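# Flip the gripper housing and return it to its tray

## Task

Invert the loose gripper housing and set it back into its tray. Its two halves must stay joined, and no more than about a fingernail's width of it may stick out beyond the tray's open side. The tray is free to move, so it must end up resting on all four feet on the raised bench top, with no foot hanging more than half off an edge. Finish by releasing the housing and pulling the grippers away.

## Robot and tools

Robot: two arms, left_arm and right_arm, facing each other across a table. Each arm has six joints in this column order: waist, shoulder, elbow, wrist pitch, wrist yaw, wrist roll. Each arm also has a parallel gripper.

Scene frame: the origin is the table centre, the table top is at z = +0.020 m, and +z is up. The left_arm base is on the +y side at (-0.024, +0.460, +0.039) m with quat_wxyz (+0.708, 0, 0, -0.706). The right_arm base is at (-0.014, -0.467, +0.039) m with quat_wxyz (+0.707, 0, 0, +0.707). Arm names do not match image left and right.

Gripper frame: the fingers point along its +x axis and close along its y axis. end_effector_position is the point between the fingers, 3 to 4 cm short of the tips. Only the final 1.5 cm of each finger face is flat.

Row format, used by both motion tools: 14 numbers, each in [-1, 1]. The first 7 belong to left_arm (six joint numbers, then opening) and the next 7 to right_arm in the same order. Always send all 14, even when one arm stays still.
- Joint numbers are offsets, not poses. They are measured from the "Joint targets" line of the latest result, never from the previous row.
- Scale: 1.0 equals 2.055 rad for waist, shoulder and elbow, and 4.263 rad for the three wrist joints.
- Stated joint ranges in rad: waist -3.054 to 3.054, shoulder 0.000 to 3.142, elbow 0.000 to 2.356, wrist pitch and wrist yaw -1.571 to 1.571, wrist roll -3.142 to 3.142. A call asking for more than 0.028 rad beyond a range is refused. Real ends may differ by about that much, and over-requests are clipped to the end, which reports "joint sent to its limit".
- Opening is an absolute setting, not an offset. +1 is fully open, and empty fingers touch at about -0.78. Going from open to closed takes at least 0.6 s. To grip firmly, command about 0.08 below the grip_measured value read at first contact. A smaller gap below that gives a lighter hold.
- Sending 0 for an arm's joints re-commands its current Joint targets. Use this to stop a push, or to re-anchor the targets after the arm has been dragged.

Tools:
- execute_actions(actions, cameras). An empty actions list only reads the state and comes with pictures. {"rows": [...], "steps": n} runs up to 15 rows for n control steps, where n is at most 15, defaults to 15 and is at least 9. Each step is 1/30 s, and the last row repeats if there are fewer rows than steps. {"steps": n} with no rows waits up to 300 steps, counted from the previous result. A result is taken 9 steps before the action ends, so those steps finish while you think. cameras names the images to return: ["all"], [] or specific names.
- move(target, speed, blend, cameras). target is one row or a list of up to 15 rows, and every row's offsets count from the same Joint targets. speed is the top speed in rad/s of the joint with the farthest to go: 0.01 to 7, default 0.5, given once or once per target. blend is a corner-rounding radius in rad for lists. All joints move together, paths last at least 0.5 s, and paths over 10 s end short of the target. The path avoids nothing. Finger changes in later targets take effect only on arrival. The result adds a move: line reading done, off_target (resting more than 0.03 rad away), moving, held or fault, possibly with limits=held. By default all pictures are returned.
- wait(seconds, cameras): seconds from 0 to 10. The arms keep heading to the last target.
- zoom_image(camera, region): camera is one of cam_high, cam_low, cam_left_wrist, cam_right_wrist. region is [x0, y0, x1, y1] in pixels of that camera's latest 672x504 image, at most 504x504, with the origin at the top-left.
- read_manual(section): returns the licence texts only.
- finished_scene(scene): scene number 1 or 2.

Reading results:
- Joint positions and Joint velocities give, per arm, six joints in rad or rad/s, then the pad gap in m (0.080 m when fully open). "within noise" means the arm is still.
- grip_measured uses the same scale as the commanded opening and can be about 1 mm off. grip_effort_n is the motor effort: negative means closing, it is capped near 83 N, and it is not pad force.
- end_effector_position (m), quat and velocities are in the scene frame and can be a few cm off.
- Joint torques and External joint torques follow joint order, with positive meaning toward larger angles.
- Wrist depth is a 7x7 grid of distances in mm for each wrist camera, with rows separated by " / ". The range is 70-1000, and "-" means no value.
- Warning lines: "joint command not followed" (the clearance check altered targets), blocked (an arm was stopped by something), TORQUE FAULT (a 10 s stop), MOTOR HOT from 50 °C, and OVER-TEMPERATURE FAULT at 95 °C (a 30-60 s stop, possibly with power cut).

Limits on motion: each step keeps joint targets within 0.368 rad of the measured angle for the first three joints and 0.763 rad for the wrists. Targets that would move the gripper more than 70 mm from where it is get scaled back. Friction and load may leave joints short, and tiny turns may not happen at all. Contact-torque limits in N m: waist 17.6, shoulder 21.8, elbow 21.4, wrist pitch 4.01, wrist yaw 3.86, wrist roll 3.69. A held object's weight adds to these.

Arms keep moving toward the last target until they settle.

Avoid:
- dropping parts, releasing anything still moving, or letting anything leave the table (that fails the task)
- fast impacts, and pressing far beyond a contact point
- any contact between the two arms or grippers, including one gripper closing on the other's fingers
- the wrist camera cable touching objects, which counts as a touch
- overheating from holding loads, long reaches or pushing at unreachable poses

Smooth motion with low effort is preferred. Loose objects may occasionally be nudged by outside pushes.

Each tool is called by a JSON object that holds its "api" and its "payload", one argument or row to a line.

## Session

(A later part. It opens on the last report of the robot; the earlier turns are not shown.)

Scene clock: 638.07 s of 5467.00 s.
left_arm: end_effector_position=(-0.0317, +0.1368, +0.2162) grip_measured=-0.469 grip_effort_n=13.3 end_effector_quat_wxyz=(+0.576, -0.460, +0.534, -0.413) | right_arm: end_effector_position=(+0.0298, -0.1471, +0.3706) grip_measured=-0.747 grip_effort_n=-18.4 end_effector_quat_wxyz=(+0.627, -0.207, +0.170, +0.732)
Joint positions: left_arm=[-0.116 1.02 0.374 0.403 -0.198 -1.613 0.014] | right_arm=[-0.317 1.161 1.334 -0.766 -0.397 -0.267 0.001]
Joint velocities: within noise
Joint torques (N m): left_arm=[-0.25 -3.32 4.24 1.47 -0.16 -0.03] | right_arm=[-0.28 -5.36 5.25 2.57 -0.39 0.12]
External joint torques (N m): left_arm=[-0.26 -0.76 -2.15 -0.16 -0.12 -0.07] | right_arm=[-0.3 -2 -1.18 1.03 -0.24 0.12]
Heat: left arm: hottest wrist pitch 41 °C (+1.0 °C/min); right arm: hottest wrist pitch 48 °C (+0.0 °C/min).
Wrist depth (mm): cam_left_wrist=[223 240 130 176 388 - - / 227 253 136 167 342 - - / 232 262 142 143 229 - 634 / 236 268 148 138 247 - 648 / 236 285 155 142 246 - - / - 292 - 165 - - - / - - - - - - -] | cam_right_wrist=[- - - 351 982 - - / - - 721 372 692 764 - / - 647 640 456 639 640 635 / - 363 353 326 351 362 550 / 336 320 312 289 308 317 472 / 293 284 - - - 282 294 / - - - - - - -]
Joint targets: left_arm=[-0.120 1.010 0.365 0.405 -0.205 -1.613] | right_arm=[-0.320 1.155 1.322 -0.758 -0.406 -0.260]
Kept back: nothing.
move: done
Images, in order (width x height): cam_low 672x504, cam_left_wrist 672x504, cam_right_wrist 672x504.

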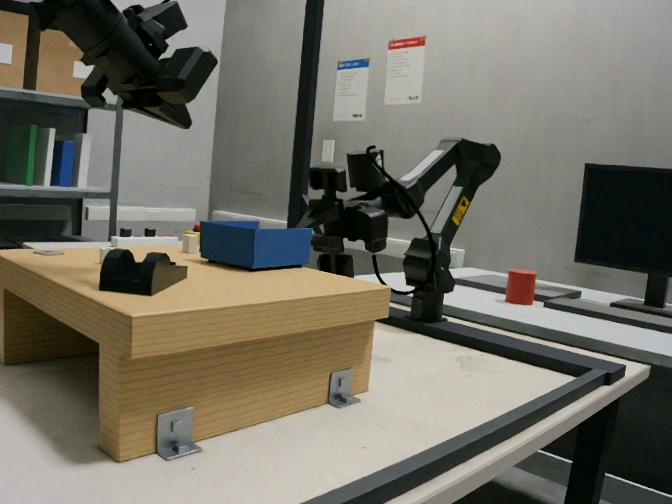

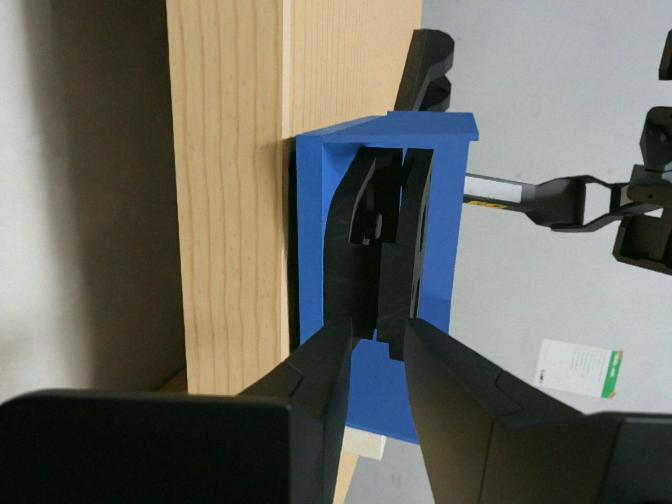

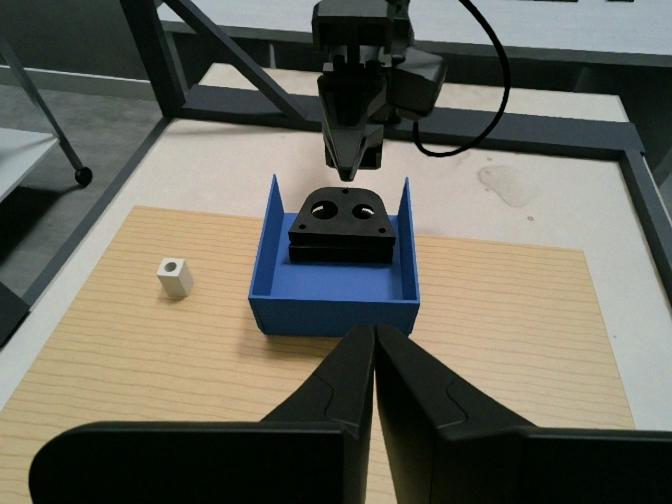

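{"api": "move", "payload": {
  "target": [0.0114,0.0564,0.0365,0.0134,0.0063,0,-0.78,0,0,0,0,0,0,-0.75],
  "speed": 0.1,
  "cameras": ["cam_right_wrist","cam_left_wrist"]
}}

{"api": "zoom_image", "payload": {
  "camera": "cam_right_wrist",
  "region": [280, 165, 400, 275]
}}

{"api": "zoom_image", "payload": {
  "camera": "cam_left_wrist",
  "region": [220, 80, 460, 400]
}}

Scene clock: 646.50 s of 5467.00 s.
left_arm: end_effector_position=(-0.0311, +0.1186, +0.2159) grip_measured=-0.776 grip_effort_n=-22.1 end_effector_quat_wxyz=(+0.576, -0.458, +0.538, -0.412) | right_arm: end_effector_position=(+0.0298, -0.1471, +0.3706) grip_measured=-0.747 grip_effort_n=-18.4 end_effector_quat_wxyz=(+0.627, -0.207, +0.170, +0.732)
Joint positions: left_arm=[-0.099 1.122 0.424 0.451 -0.177 -1.613 0] | right_arm=[-0.317 1.161 1.334 -0.766 -0.397 -0.267 0.001]
Joint velocities: within noise
Joint torques (N m): left_arm=[0.28 -2.38 6.6 2.06 0.04 -0.02] | right_arm=[-0.28 -5.36 5.24 2.56 -0.39 0.13]
External joint torques (N m): left_arm=[0.29 0.72 0.29 0.43 0.07 -0.07] | right_arm=[-0.3 -1.92 -1.29 0.98 -0.24 0.12]
Heat: left arm: hottest wrist pitch 42 °C (+2.0 °C/min); right arm: hottest wrist pitch 48 °C (+0.0 °C/min).
Wrist depth (mm): cam_left_wrist=[222 118 113 166 349 - - / 224 122 117 157 212 - - / 230 129 122 135 212 - 657 / 234 137 128 120 225 - - / 234 145 135 127 230 - - / - 267 141 - - - - / - - - - - - -] | cam_right_wrist=[- - - 326 985 - - / - - 724 365 684 754 - / - 646 640 383 635 646 636 / - 364 353 326 351 361 546 / 336 320 311 288 310 315 470 / 292 285 - - - 283 295 / - - - - - - -]
Joint targets: left_arm=[-0.096 1.127 0.440 0.462 -0.179 -1.613] | right_arm=[-0.320 1.155 1.322 -0.758 -0.406 -0.260]
Kept back: nothing.
move: done
Images, in order (width x height): cam_left_wrist 672x504, cam_right_wrist 672x504.

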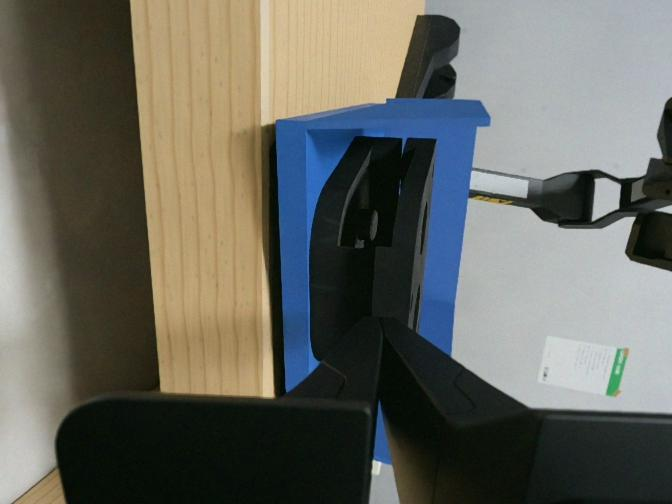

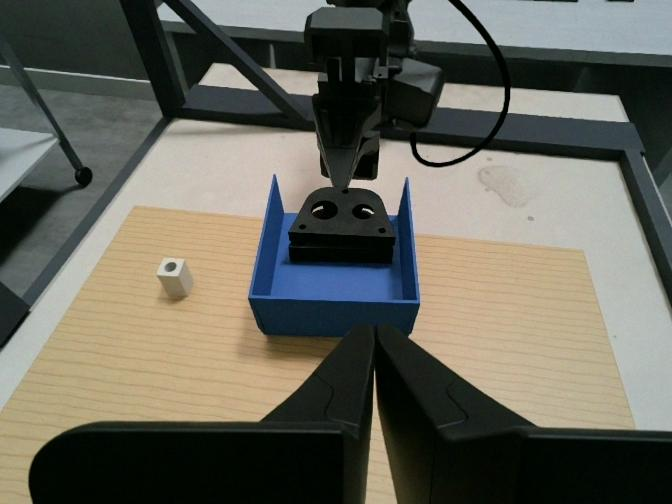

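Scaled by 4.200 from the camera's 672x504 image, which has a finer 960x720 frame.

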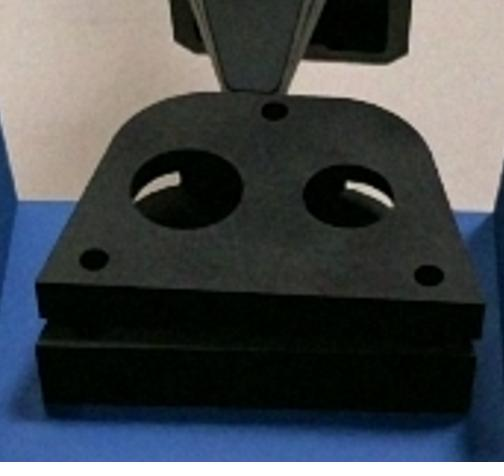

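Scaled by 1.575 from the camera's 672x504 image, which has a finer 960x720 frame.

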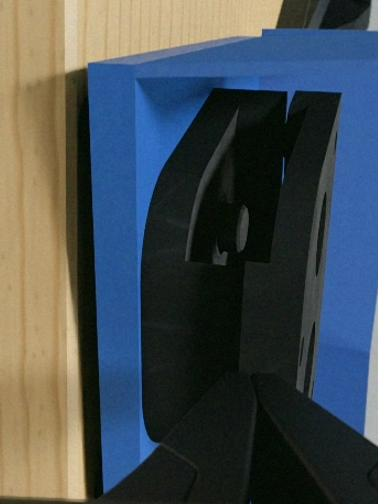

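{"api": "move", "payload": {
  "target": [0.001,0.0066,0.0092,-0.0003,0.0005,0,-0.78,0,0,0,0,0,0,-0.75],
  "speed": 0.05,
  "cameras": ["cam_right_wrist","cam_left_wrist"]
}}

{"api": "zoom_image", "payload": {
  "camera": "cam_right_wrist",
  "region": [280, 165, 400, 275]
}}

{"api": "zoom_image", "payload": {
  "camera": "cam_left_wrist",
  "region": [220, 80, 460, 400]
}}

Scene clock: 648.07 s of 5467.00 s.
left_arm: end_effector_position=(-0.0311, +0.1145, +0.2197) grip_measured=-0.776 grip_effort_n=-22.1 end_effector_quat_wxyz=(+0.574, -0.460, +0.537, -0.413) | right_arm: end_effector_position=(+0.0298, -0.1471, +0.3706) grip_measured=-0.747 grip_effort_n=-18.4 end_effector_quat_wxyz=(+0.627, -0.207, +0.170, +0.732)
Joint positions: left_arm=[-0.097 1.136 0.442 0.451 -0.175 -1.613 0] | right_arm=[-0.317 1.161 1.334 -0.766 -0.397 -0.267 0.001]
Joint velocities: within noise
Joint torques (N m): left_arm=[0.27 -2.49 6.61 2 0.04 -0.02] | right_arm=[-0.28 -5.35 5.23 2.56 -0.39 0.12]
External joint torques (N m): left_arm=[0.31 0.67 0.35 0.38 0.07 -0.07] | right_arm=[-0.32 -1.9 -1.27 1 -0.24 0.12]
Heat: left arm: hottest wrist pitch 42 °C (+2.0 °C/min); right arm: hottest wrist pitch 48 °C (+0.0 °C/min).
Wrist depth (mm): cam_left_wrist=[218 113 110 183 352 - - / 223 118 114 153 308 - - / 234 124 118 140 211 - 610 / 239 130 124 116 227 - - / 240 137 130 121 - - - / - 143 136 - - - - / - - - - - - -] | cam_right_wrist=[- - - 324 989 - - / - - 729 361 675 759 - / - 640 647 366 629 641 641 / - 364 354 327 351 359 550 / 337 320 311 288 310 315 468 / 293 286 - - - 282 294 / - - - - - - -]
Joint targets: left_arm=[-0.094 1.140 0.459 0.461 -0.176 -1.613] | right_arm=[-0.320 1.155 1.322 -0.758 -0.406 -0.260]
Kept back: nothing.
move: done
Images, in order (width x height): cam_left_wrist 672x504, cam_right_wrist 672x504.

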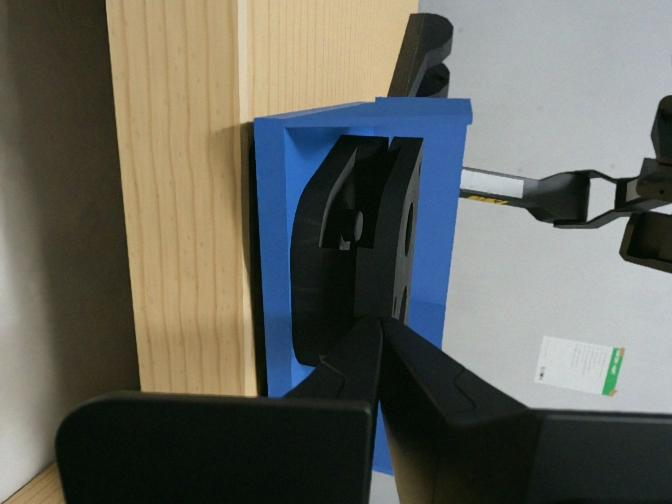

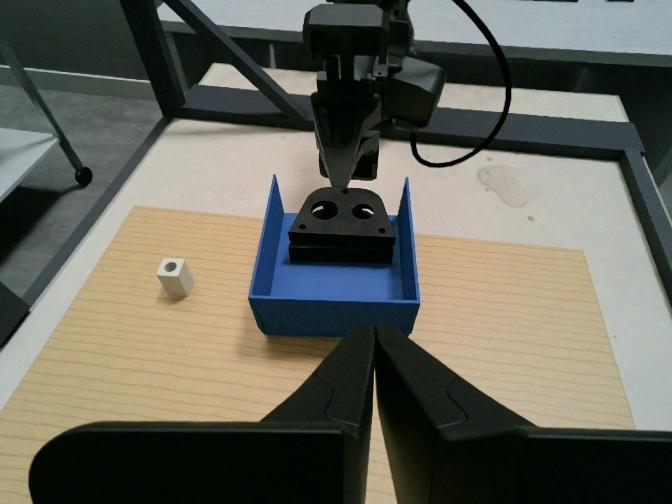

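Scaled by 4.200 from the camera's 672x504 image, which has a finer 960x720 frame.

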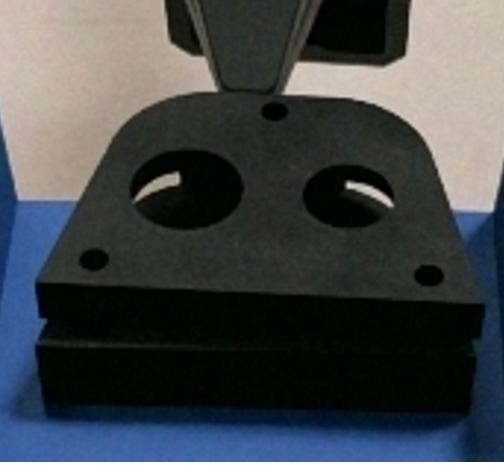

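Scaled by 1.575 from the camera's 672x504 image, which has a finer 960x720 frame.

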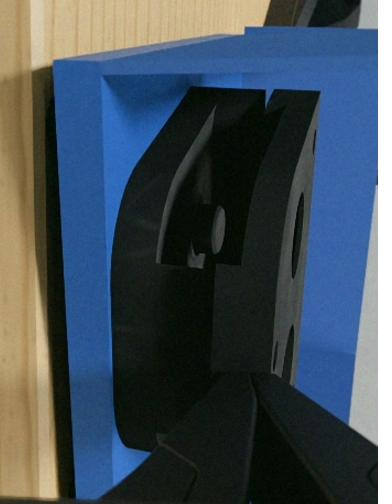

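{"api": "move", "payload": {
  "target": [0.0009,0.0065,0.0033,0.0020,0.0004,0,-0.78,0,0,0,0,0,0,-0.75],
  "speed": 0.03,
  "cameras": ["cam_right_wrist","cam_left_wrist"]
}}

{"api": "zoom_image", "payload": {
  "camera": "cam_right_wrist",
  "region": [280, 165, 400, 275]
}}

{"api": "zoom_image", "payload": {
  "camera": "cam_left_wrist",
  "region": [220, 80, 460, 400]
}}

Scene clock: 649.73 s of 5467.00 s.
left_arm: end_effector_position=(-0.0309, +0.1119, +0.2200) grip_measured=-0.776 grip_effort_n=-22.1 end_effector_quat_wxyz=(+0.574, -0.461, +0.536, -0.413) | right_arm: end_effector_position=(+0.0298, -0.1471, +0.3706) grip_measured=-0.747 grip_effort_n=-18.4 end_effector_quat_wxyz=(+0.627, -0.207, +0.170, +0.732)
Joint positions: left_arm=[-0.095 1.149 0.449 0.458 -0.174 -1.613 0] | right_arm=[-0.317 1.161 1.334 -0.766 -0.397 -0.267 0.001]
Joint velocities: within noise
Joint torques (N m): left_arm=[0.27 -2.53 6.61 2.06 0.05 -0.02] | right_arm=[-0.27 -5.36 5.25 2.56 -0.4 0.12]
External joint torques (N m): left_arm=[0.28 0.71 0.36 0.44 0.08 -0.07] | right_arm=[-0.26 -1.9 -1.3 0.98 -0.25 0.12]
Heat: left arm: hottest wrist pitch 42 °C (+2.0 °C/min); right arm: hottest wrist pitch 48 °C (+0.0 °C/min).
Wrist depth (mm): cam_left_wrist=[- 110 108 183 350 - - / 221 116 112 153 309 - - / 229 121 115 140 207 - 651 / 240 127 121 116 225 - - / 240 134 127 121 - - - / - 140 - - - - - / - - - - - - -] | cam_right_wrist=[- - - 318 991 - - / - - 730 359 678 758 - / - 644 642 359 637 642 639 / - 364 352 326 351 361 548 / 336 321 311 288 309 316 471 / 293 285 - - - 282 295 / - - - - - - -]
Joint targets: left_arm=[-0.092 1.153 0.466 0.469 -0.175 -1.613] | right_arm=[-0.320 1.155 1.322 -0.758 -0.406 -0.260]
Kept back: nothing.
move: done
Images, in order (width x height): cam_left_wrist 672x504, cam_right_wrist 672x504.

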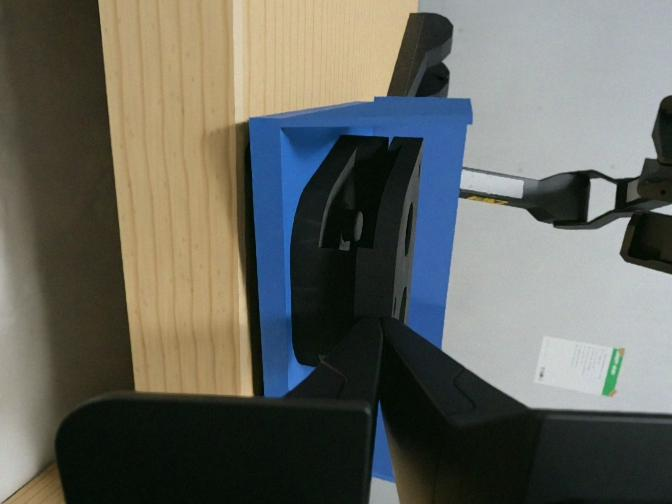

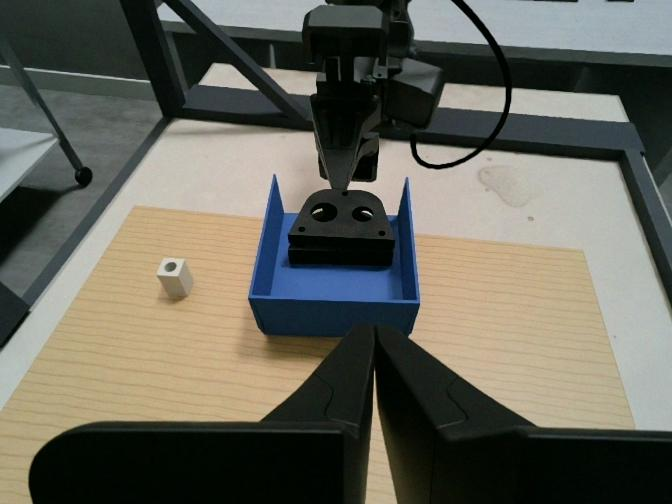

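Scaled by 4.200 from the camera's 672x504 image, which has a finer 960x720 frame.

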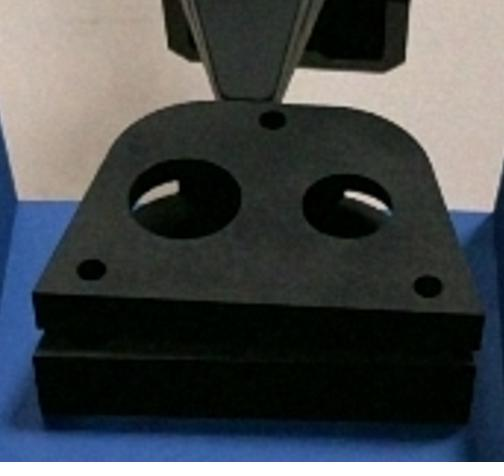

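Scaled by 1.575 from the camera's 672x504 image, which has a finer 960x720 frame.

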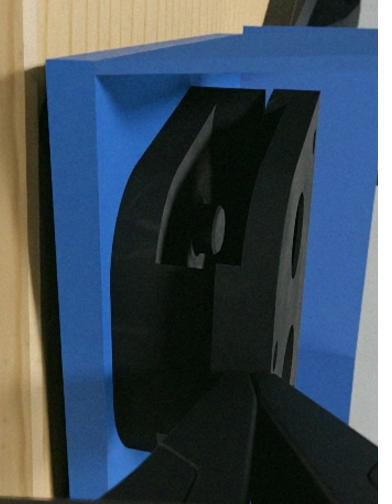

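{"api": "zoom_image", "payload": {
  "camera": "cam_left_wrist",
  "region": [310, 125, 440, 255]
}}

{"api": "zoom_image", "payload": {
  "camera": "cam_left_wrist",
  "region": [280, 235, 440, 385]
}}

Scaled by 3.877 from the camera's 672x504 image, which has a finer 960x720 frame.

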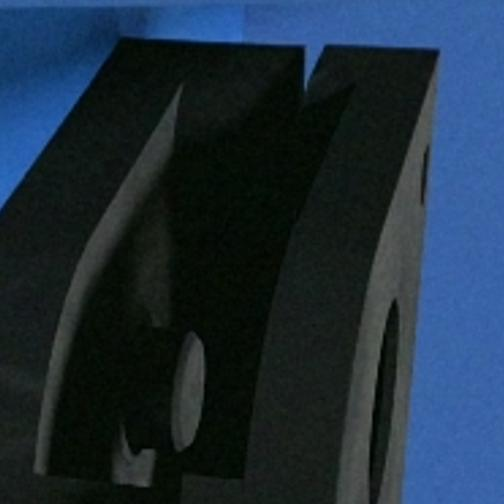

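Scaled by 3.150 from the camera's 672x504 image, which has a finer 960x720 frame.

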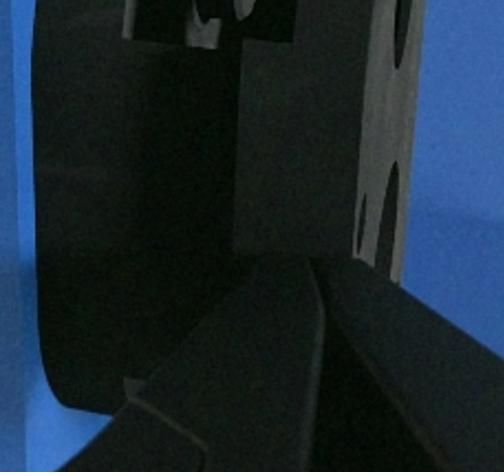

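{"api": "move", "payload": {
  "target": [
    [-0.0131,-0.0701,-0.0491,-0.0155,-0.0070,0,-0.78,0,0,0,0,0,0,-0.75],
    [-0.0691,0.0852,-0.1158,0.1466,-0.0359,0.0099,-0.524,0,0,0,0,0,0,-0.75]
  ],
  "speed": [0.2,0.4],
  "cameras": ["cam_right_wrist","cam_left_wrist"]
}}

{"api": "zoom_image", "payload": {
  "camera": "cam_right_wrist",
  "region": [280, 165, 400, 275]
}}

{"api": "zoom_image", "payload": {
  "camera": "cam_left_wrist",
  "region": [250, 100, 490, 420]
}}

Scene clock: 662.60 s of 5467.00 s.
left_arm: end_effector_position=(-0.0537, +0.1257, +0.2079) grip_measured=-0.528 grip_effort_n=13.3 end_effector_quat_wxyz=(+0.523, -0.522, +0.479, -0.474) | right_arm: end_effector_position=(+0.0298, -0.1471, +0.3706) grip_measured=-0.747 grip_effort_n=-18.4 end_effector_quat_wxyz=(+0.627, -0.207, +0.170, +0.732)
Joint positions: left_arm=[-0.231 1.324 0.235 1.083 -0.321 -1.578 0.011] | right_arm=[-0.317 1.161 1.334 -0.766 -0.397 -0.267 0.001]
Joint velocities: within noise
Joint torques (N m): left_arm=[-0.23 -2.5 3.25 2.03 -0.11 0.21] | right_arm=[-0.27 -5.36 5.24 2.57 -0.4 0.12]
External joint torques (N m): left_arm=[-0.24 0.75 -1.81 0.44 -0.11 0.16] | right_arm=[-0.28 -1.92 -1.23 1.02 -0.25 0.12]
Heat: left arm: hottest wrist pitch 42 °C (+2.0 °C/min); right arm: hottest wrist pitch 49 °C (+1.0 °C/min).
Wrist depth (mm): cam_left_wrist=[- 111 111 342 - - 351 / - 115 115 152 - - 352 / 251 120 120 121 710 626 376 / 252 126 125 126 - - - / 254 131 131 170 - - - / 268 136 - - - - - / - - - - - - -] | cam_right_wrist=[- - - 368 988 - - / - - 735 387 699 763 - / - 648 642 391 622 637 645 / - 366 354 325 352 362 548 / 336 319 312 286 310 316 470 / 291 284 - - - 281 295 / - - - - - - -]
Joint targets: left_arm=[-0.234 1.329 0.227 1.094 -0.328 -1.571] | right_arm=[-0.320 1.155 1.322 -0.758 -0.406 -0.260]
Kept back: nothing.
move: done
Images, in order (width x height): cam_left_wrist 672x504, cam_right_wrist 672x504.

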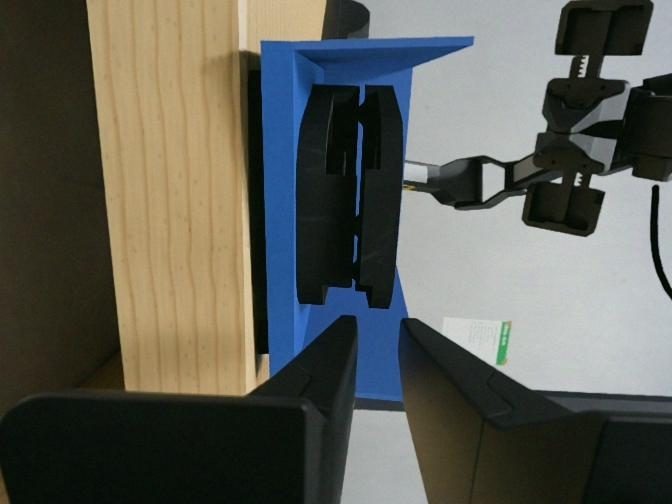

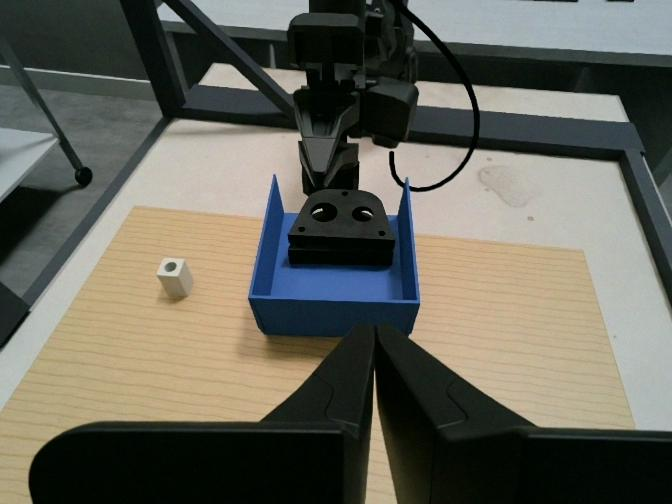

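Scaled by 4.200 from the camera's 672x504 image, which has a finer 960x720 frame.

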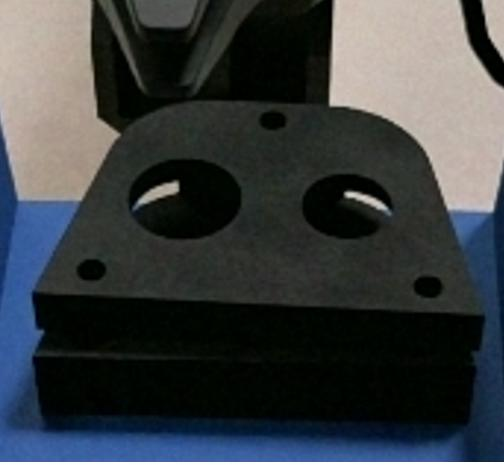

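Scaled by 1.575 from the camera's 672x504 image, which has a finer 960x720 frame.

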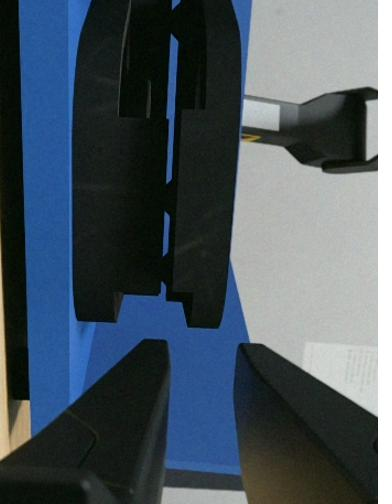

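{"api": "move", "payload": {
  "target": [
    [-0.0238,0.0039,0.0170,0,-0.0115,0,-0.524,0,0,0,0,0,0,-0.75],
    [-0.0078,0.0418,0.0448,0.0046,-0.0016,0,-0.524,0,0,0,0,0,0,-0.75]
  ],
  "speed": [0.2,0.12],
  "cameras": ["cam_right_wrist","cam_left_wrist"]
}}

{"api": "zoom_image", "payload": {
  "camera": "cam_left_wrist",
  "region": [250, 60, 490, 380]
}}

{"api": "zoom_image", "payload": {
  "camera": "cam_right_wrist",
  "region": [280, 165, 400, 275]
}}

Scene clock: 667.17 s of 5467.00 s.
left_arm: end_effector_position=(-0.0642, +0.1078, +0.2115) grip_measured=-0.528 grip_effort_n=13.3 end_effector_quat_wxyz=(+0.518, -0.522, +0.481, -0.477) | right_arm: end_effector_position=(+0.0298, -0.1471, +0.3706) grip_measured=-0.747 grip_effort_n=-18.4 end_effector_quat_wxyz=(+0.627, -0.207, +0.170, +0.732)
Joint positions: left_arm=[-0.254 1.409 0.306 1.103 -0.333 -1.578 0.011] | right_arm=[-0.317 1.161 1.334 -0.766 -0.397 -0.267 0.001]
Joint velocities: within noise
Joint torques (N m): left_arm=[0.29 -3.02 5.21 2.02 0.09 0.21] | right_arm=[-0.28 -5.35 5.24 2.56 -0.4 0.12]
External joint torques (N m): left_arm=[0.3 0.74 0.24 0.46 0.08 0.16] | right_arm=[-0.26 -1.9 -1.24 1.01 -0.25 0.12]
Heat: left arm: hottest wrist pitch 43 °C (+3.0 °C/min); right arm: hottest wrist pitch 49 °C (+1.0 °C/min).
Wrist depth (mm): cam_left_wrist=[- 93 94 153 - - 326 / - 97 96 100 - - 331 / - 102 102 104 696 575 374 / 107 107 108 109 - - - / 114 112 113 156 - - - / - 117 - - - - - / - - - - - - -] | cam_right_wrist=[- - 874 394 991 - - / - - 735 392 694 765 - / - 648 641 369 640 636 633 / - 366 354 324 350 359 545 / 336 319 311 289 309 315 472 / 292 285 - - - 281 294 / - - - - - - -]
Joint targets: left_arm=[-0.250 1.414 0.320 1.114 -0.335 -1.571] | right_arm=[-0.320 1.155 1.322 -0.758 -0.406 -0.260]
Kept back: nothing.
move: done
Images, in order (width x height): cam_left_wrist 672x504, cam_right_wrist 672x504.

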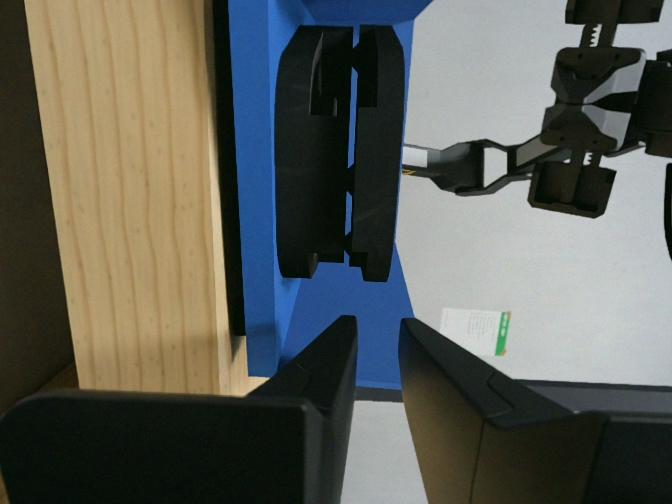

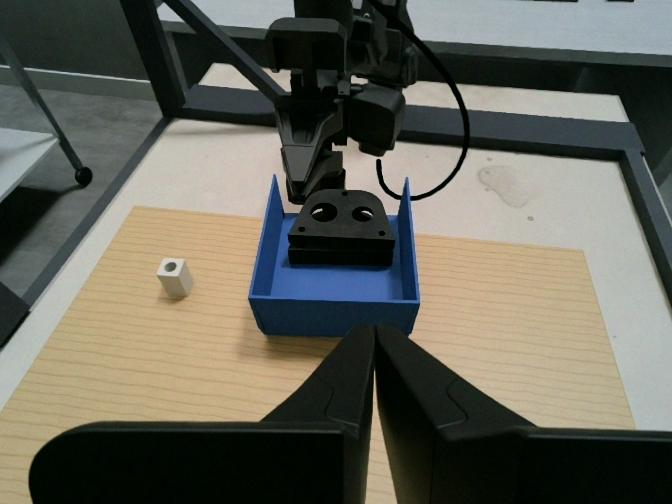

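Scaled by 1.575 from the camera's 672x504 image, which has a finer 960x720 frame.

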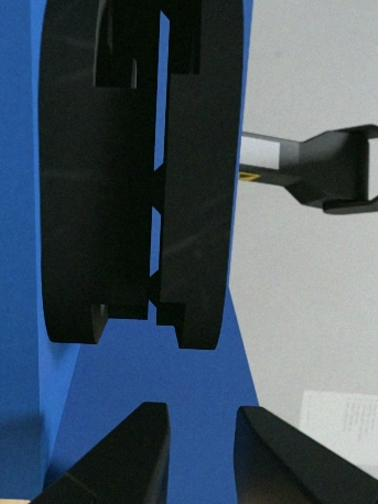

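Scaled by 4.200 from the camera's 672x504 image, which has a finer 960x720 frame.

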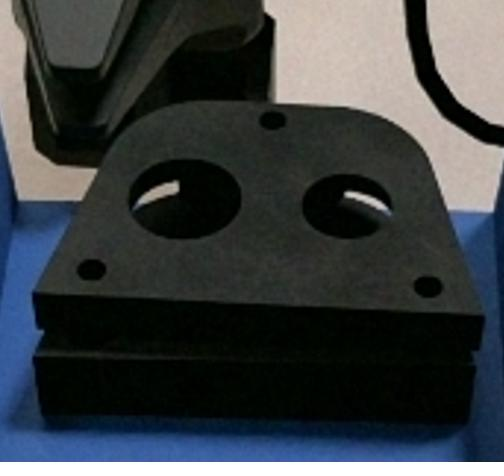

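{"api": "move", "payload": {
  "target": [0.0144,0.0217,0.0163,0.0023,0.0077,0,-0.524,0,0,0,0,0,0,-0.75],
  "speed": 0.05,
  "cameras": ["cam_right_wrist","cam_left_wrist"]
}}

{"api": "zoom_image", "payload": {
  "camera": "cam_left_wrist",
  "region": [250, 20, 490, 400]
}}

{"api": "zoom_image", "payload": {
  "camera": "cam_right_wrist",
  "region": [280, 165, 400, 275]
}}

Scene clock: 673.30 s of 5467.00 s.
left_arm: end_effector_position=(-0.0607, +0.0970, +0.2109) grip_measured=-0.528 grip_effort_n=13.3 end_effector_quat_wxyz=(+0.518, -0.521, +0.482, -0.478) | right_arm: end_effector_position=(+0.0298, -0.1471, +0.3706) grip_measured=-0.747 grip_effort_n=-18.4 end_effector_quat_wxyz=(+0.627, -0.207, +0.170, +0.732)
Joint positions: left_arm=[-0.224 1.454 0.34 1.112 -0.301 -1.578 0.011] | right_arm=[-0.317 1.161 1.334 -0.766 -0.397 -0.267 0.001]
Joint velocities: within noise
Joint torques (N m): left_arm=[0.28 -3.22 5.17 2.04 0.08 0.21] | right_arm=[-0.27 -5.37 5.24 2.57 -0.39 0.12]
External joint torques (N m): left_arm=[0.29 0.82 0.25 0.47 0.08 0.17] | right_arm=[-0.28 -1.93 -1.24 1.01 -0.24 0.12]
Heat: left arm: hottest wrist pitch 43 °C (+2.0 °C/min); right arm: hottest wrist pitch 49 °C (+1.0 °C/min).
Wrist depth (mm): cam_left_wrist=[- 84 - 142 - - 315 / - - - 123 - - 320 / - 91 90 - 686 622 371 / - 95 93 95 - - - / - 100 102 152 - - - / - 104 - - 101 - - / - - - - - - -] | cam_right_wrist=[- - - 390 985 - - / - - 743 386 695 759 - / - 643 646 358 642 637 641 / - 364 352 324 352 359 543 / 336 320 311 288 307 316 466 / 291 284 - - - 283 294 / - - - - - - -]
Joint targets: left_arm=[-0.221 1.459 0.353 1.123 -0.302 -1.571] | right_arm=[-0.320 1.155 1.322 -0.758 -0.406 -0.260]
Kept back: nothing.
move: done
Images, in order (width x height): cam_left_wrist 672x504, cam_right_wrist 672x504.

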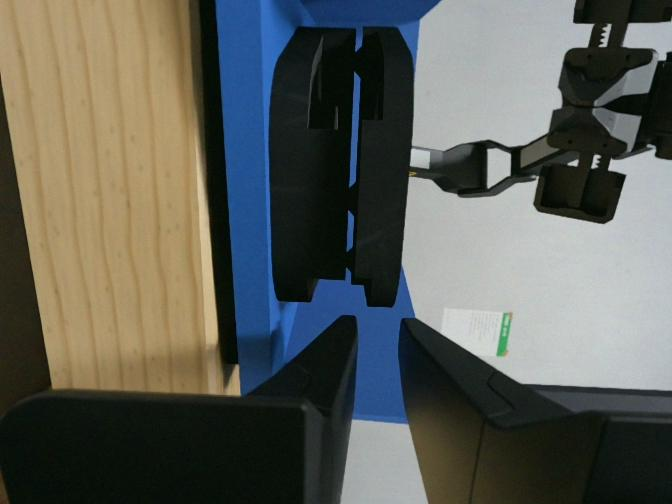

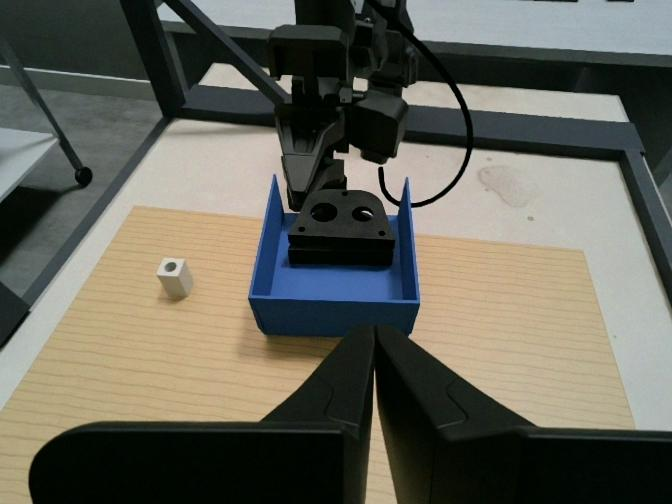

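Scaled by 1.326 from the camera's 672x504 image, which has a finer 960x720 frame.

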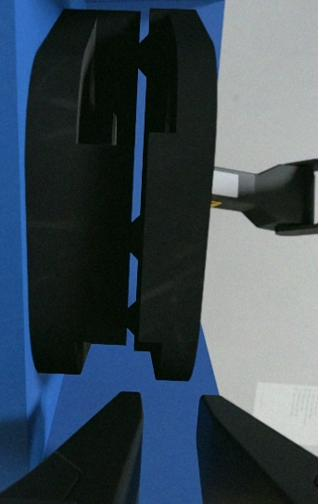

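Scaled by 4.200 from the camera's 672x504 image, which has a finer 960x720 frame.

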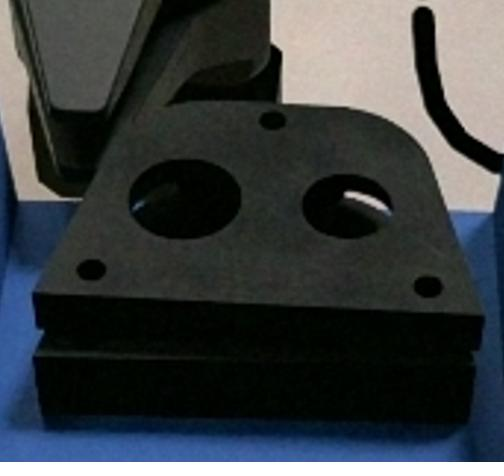

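{"api": "move", "payload": {
  "target": [0.0182,-0.0133,-0.0164,0.0006,0.0075,0,-0.524,0,0,0,0,0,0,-0.75],
  "speed": 0.04,
  "cameras": ["cam_right_wrist","cam_left_wrist"]
}}

{"api": "zoom_image", "payload": {
  "camera": "cam_left_wrist",
  "region": [250, 20, 490, 400]
}}

{"api": "zoom_image", "payload": {
  "camera": "cam_right_wrist",
  "region": [280, 165, 400, 275]
}}

Scene clock: 681.37 s of 5467.00 s.
left_arm: end_effector_position=(-0.0513, +0.0987, +0.2105) grip_measured=-0.528 grip_effort_n=13.3 end_effector_quat_wxyz=(+0.519, -0.522, +0.480, -0.477) | right_arm: end_effector_position=(+0.0298, -0.1471, +0.3706) grip_measured=-0.747 grip_effort_n=-18.4 end_effector_quat_wxyz=(+0.627, -0.207, +0.170, +0.732)
Joint positions: left_arm=[-0.187 1.443 0.327 1.115 -0.269 -1.578 0.011] | right_arm=[-0.317 1.161 1.334 -0.766 -0.397 -0.267 0.001]
Joint velocities: within noise
Joint torques (N m): left_arm=[0.28 -4.88 3.18 2.04 0.08 0.21] | right_arm=[-0.28 -5.37 5.24 2.57 -0.4 0.13]
External joint torques (N m): left_arm=[0.3 -0.88 -1.78 0.45 0.07 0.16] | right_arm=[-0.27 -1.96 -1.21 1.02 -0.25 0.13]
Heat: left arm: hottest wrist pitch 43 °C (+1.0 °C/min); right arm: hottest wrist pitch 49 °C (+1.0 °C/min).
Wrist depth (mm): cam_left_wrist=[- 85 - 129 - - 321 / - 89 - 121 - - 325 / - 92 90 95 694 639 363 / - 97 94 96 - - - / - 101 102 - - - - / - 105 - - 91 - - / - - - - - - -] | cam_right_wrist=[- - - 382 975 - - / - - 739 366 701 763 - / - 643 644 353 622 640 631 / - 365 353 325 350 359 552 / 335 319 310 289 310 316 468 / 292 286 - - - 282 294 / - - - - - - -]
Joint targets: left_arm=[-0.183 1.432 0.319 1.126 -0.270 -1.571] | right_arm=[-0.320 1.155 1.322 -0.758 -0.406 -0.260]
Kept back: nothing.
move: done
Images, in order (width x height): cam_left_wrist 672x504, cam_right_wrist 672x504.

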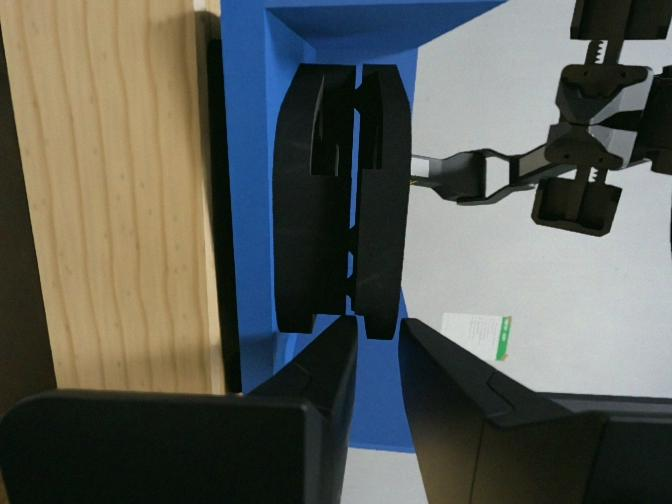

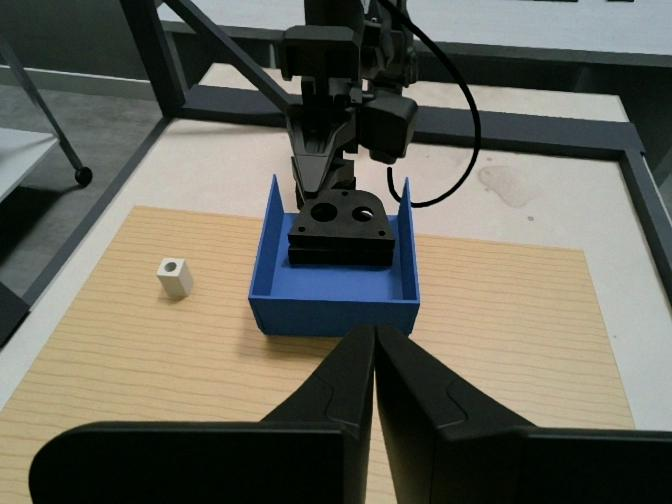

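Scaled by 1.326 from the camera's 672x504 image, which has a finer 960x720 frame.

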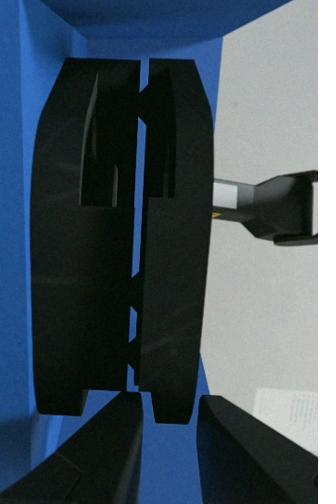

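Scaled by 4.200 from the camera's 672x504 image, which has a finer 960x720 frame.

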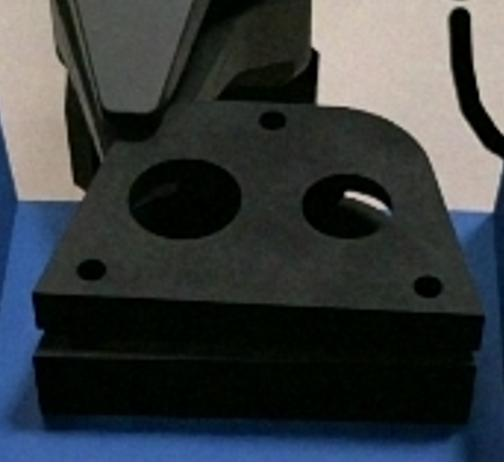

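{"api": "move", "payload": {
  "target": [0.0017,0.0130,0.0159,0,0.0008,0,-0.524,0,0,0,0,0,0,-0.75],
  "speed": 0.04,
  "cameras": ["cam_right_wrist","cam_left_wrist"]
}}

{"api": "zoom_image", "payload": {
  "camera": "cam_left_wrist",
  "region": [250, 20, 490, 400]
}}

{"api": "zoom_image", "payload": {
  "camera": "cam_right_wrist",
  "region": [280, 165, 400, 275]
}}

Scene clock: 685.13 s of 5467.00 s.
left_arm: end_effector_position=(-0.0510, +0.0956, +0.2114) grip_measured=-0.528 grip_effort_n=13.3 end_effector_quat_wxyz=(+0.519, -0.523, +0.480, -0.477) | right_arm: end_effector_position=(+0.0298, -0.1471, +0.3706) grip_measured=-0.747 grip_effort_n=-18.4 end_effector_quat_wxyz=(+0.627, -0.207, +0.170, +0.732)
Joint positions: left_arm=[-0.183 1.453 0.339 1.115 -0.266 -1.578 0.011] | right_arm=[-0.317 1.161 1.334 -0.766 -0.397 -0.267 0.001]
Joint velocities: within noise
Joint torques (N m): left_arm=[0.28 -3.1 5.2 2.04 0.08 0.21] | right_arm=[-0.28 -5.36 5.24 2.56 -0.4 0.12]
External joint torques (N m): left_arm=[0.26 0.99 0.26 0.45 0.08 0.16] | right_arm=[-0.28 -1.95 -1.26 0.99 -0.25 0.12]
Heat: left arm: hottest wrist pitch 43 °C (+2.0 °C/min); right arm: hottest wrist pitch 49 °C (+1.0 °C/min).
Wrist depth (mm): cam_left_wrist=[- 82 - 133 - - 319 / - - - 120 - - 320 / - 89 - - 683 635 366 / - 93 96 94 - - - / - 97 100 - - - - / - 102 - - 91 - - / - - - - - - -] | cam_right_wrist=[- - - 386 975 - - / - - 731 368 691 757 - / - 648 645 352 620 640 634 / - 365 354 325 352 360 545 / 335 320 311 288 309 316 472 / 291 286 - - - 283 294 / - - - - - - -]
Joint targets: left_arm=[-0.180 1.458 0.352 1.126 -0.266 -1.571] | right_arm=[-0.320 1.155 1.322 -0.758 -0.406 -0.260]
Kept back: nothing.
move: done
Images, in order (width x height): cam_left_wrist 672x504, cam_right_wrist 672x504.

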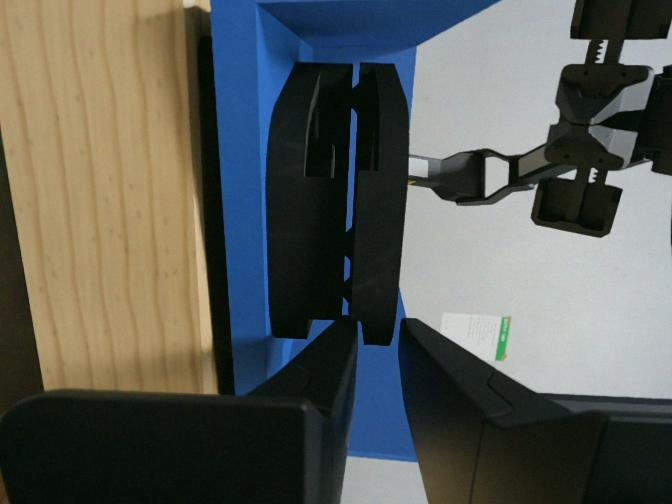

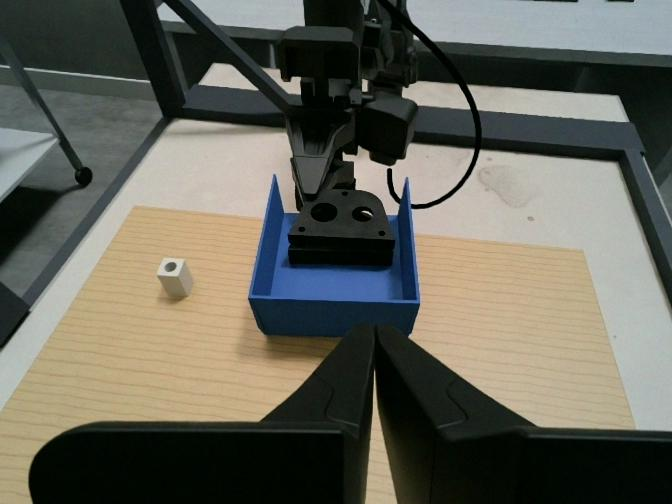

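Scaled by 1.326 from the camera's 672x504 image, which has a finer 960x720 frame.

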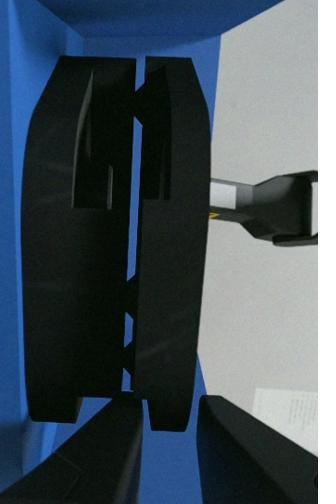

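Scaled by 4.200 from the camera's 672x504 image, which has a finer 960x720 frame.

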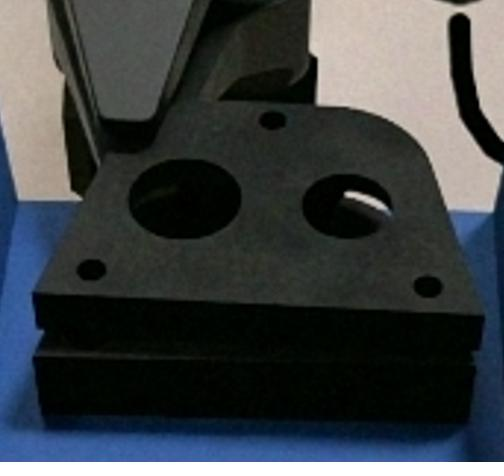

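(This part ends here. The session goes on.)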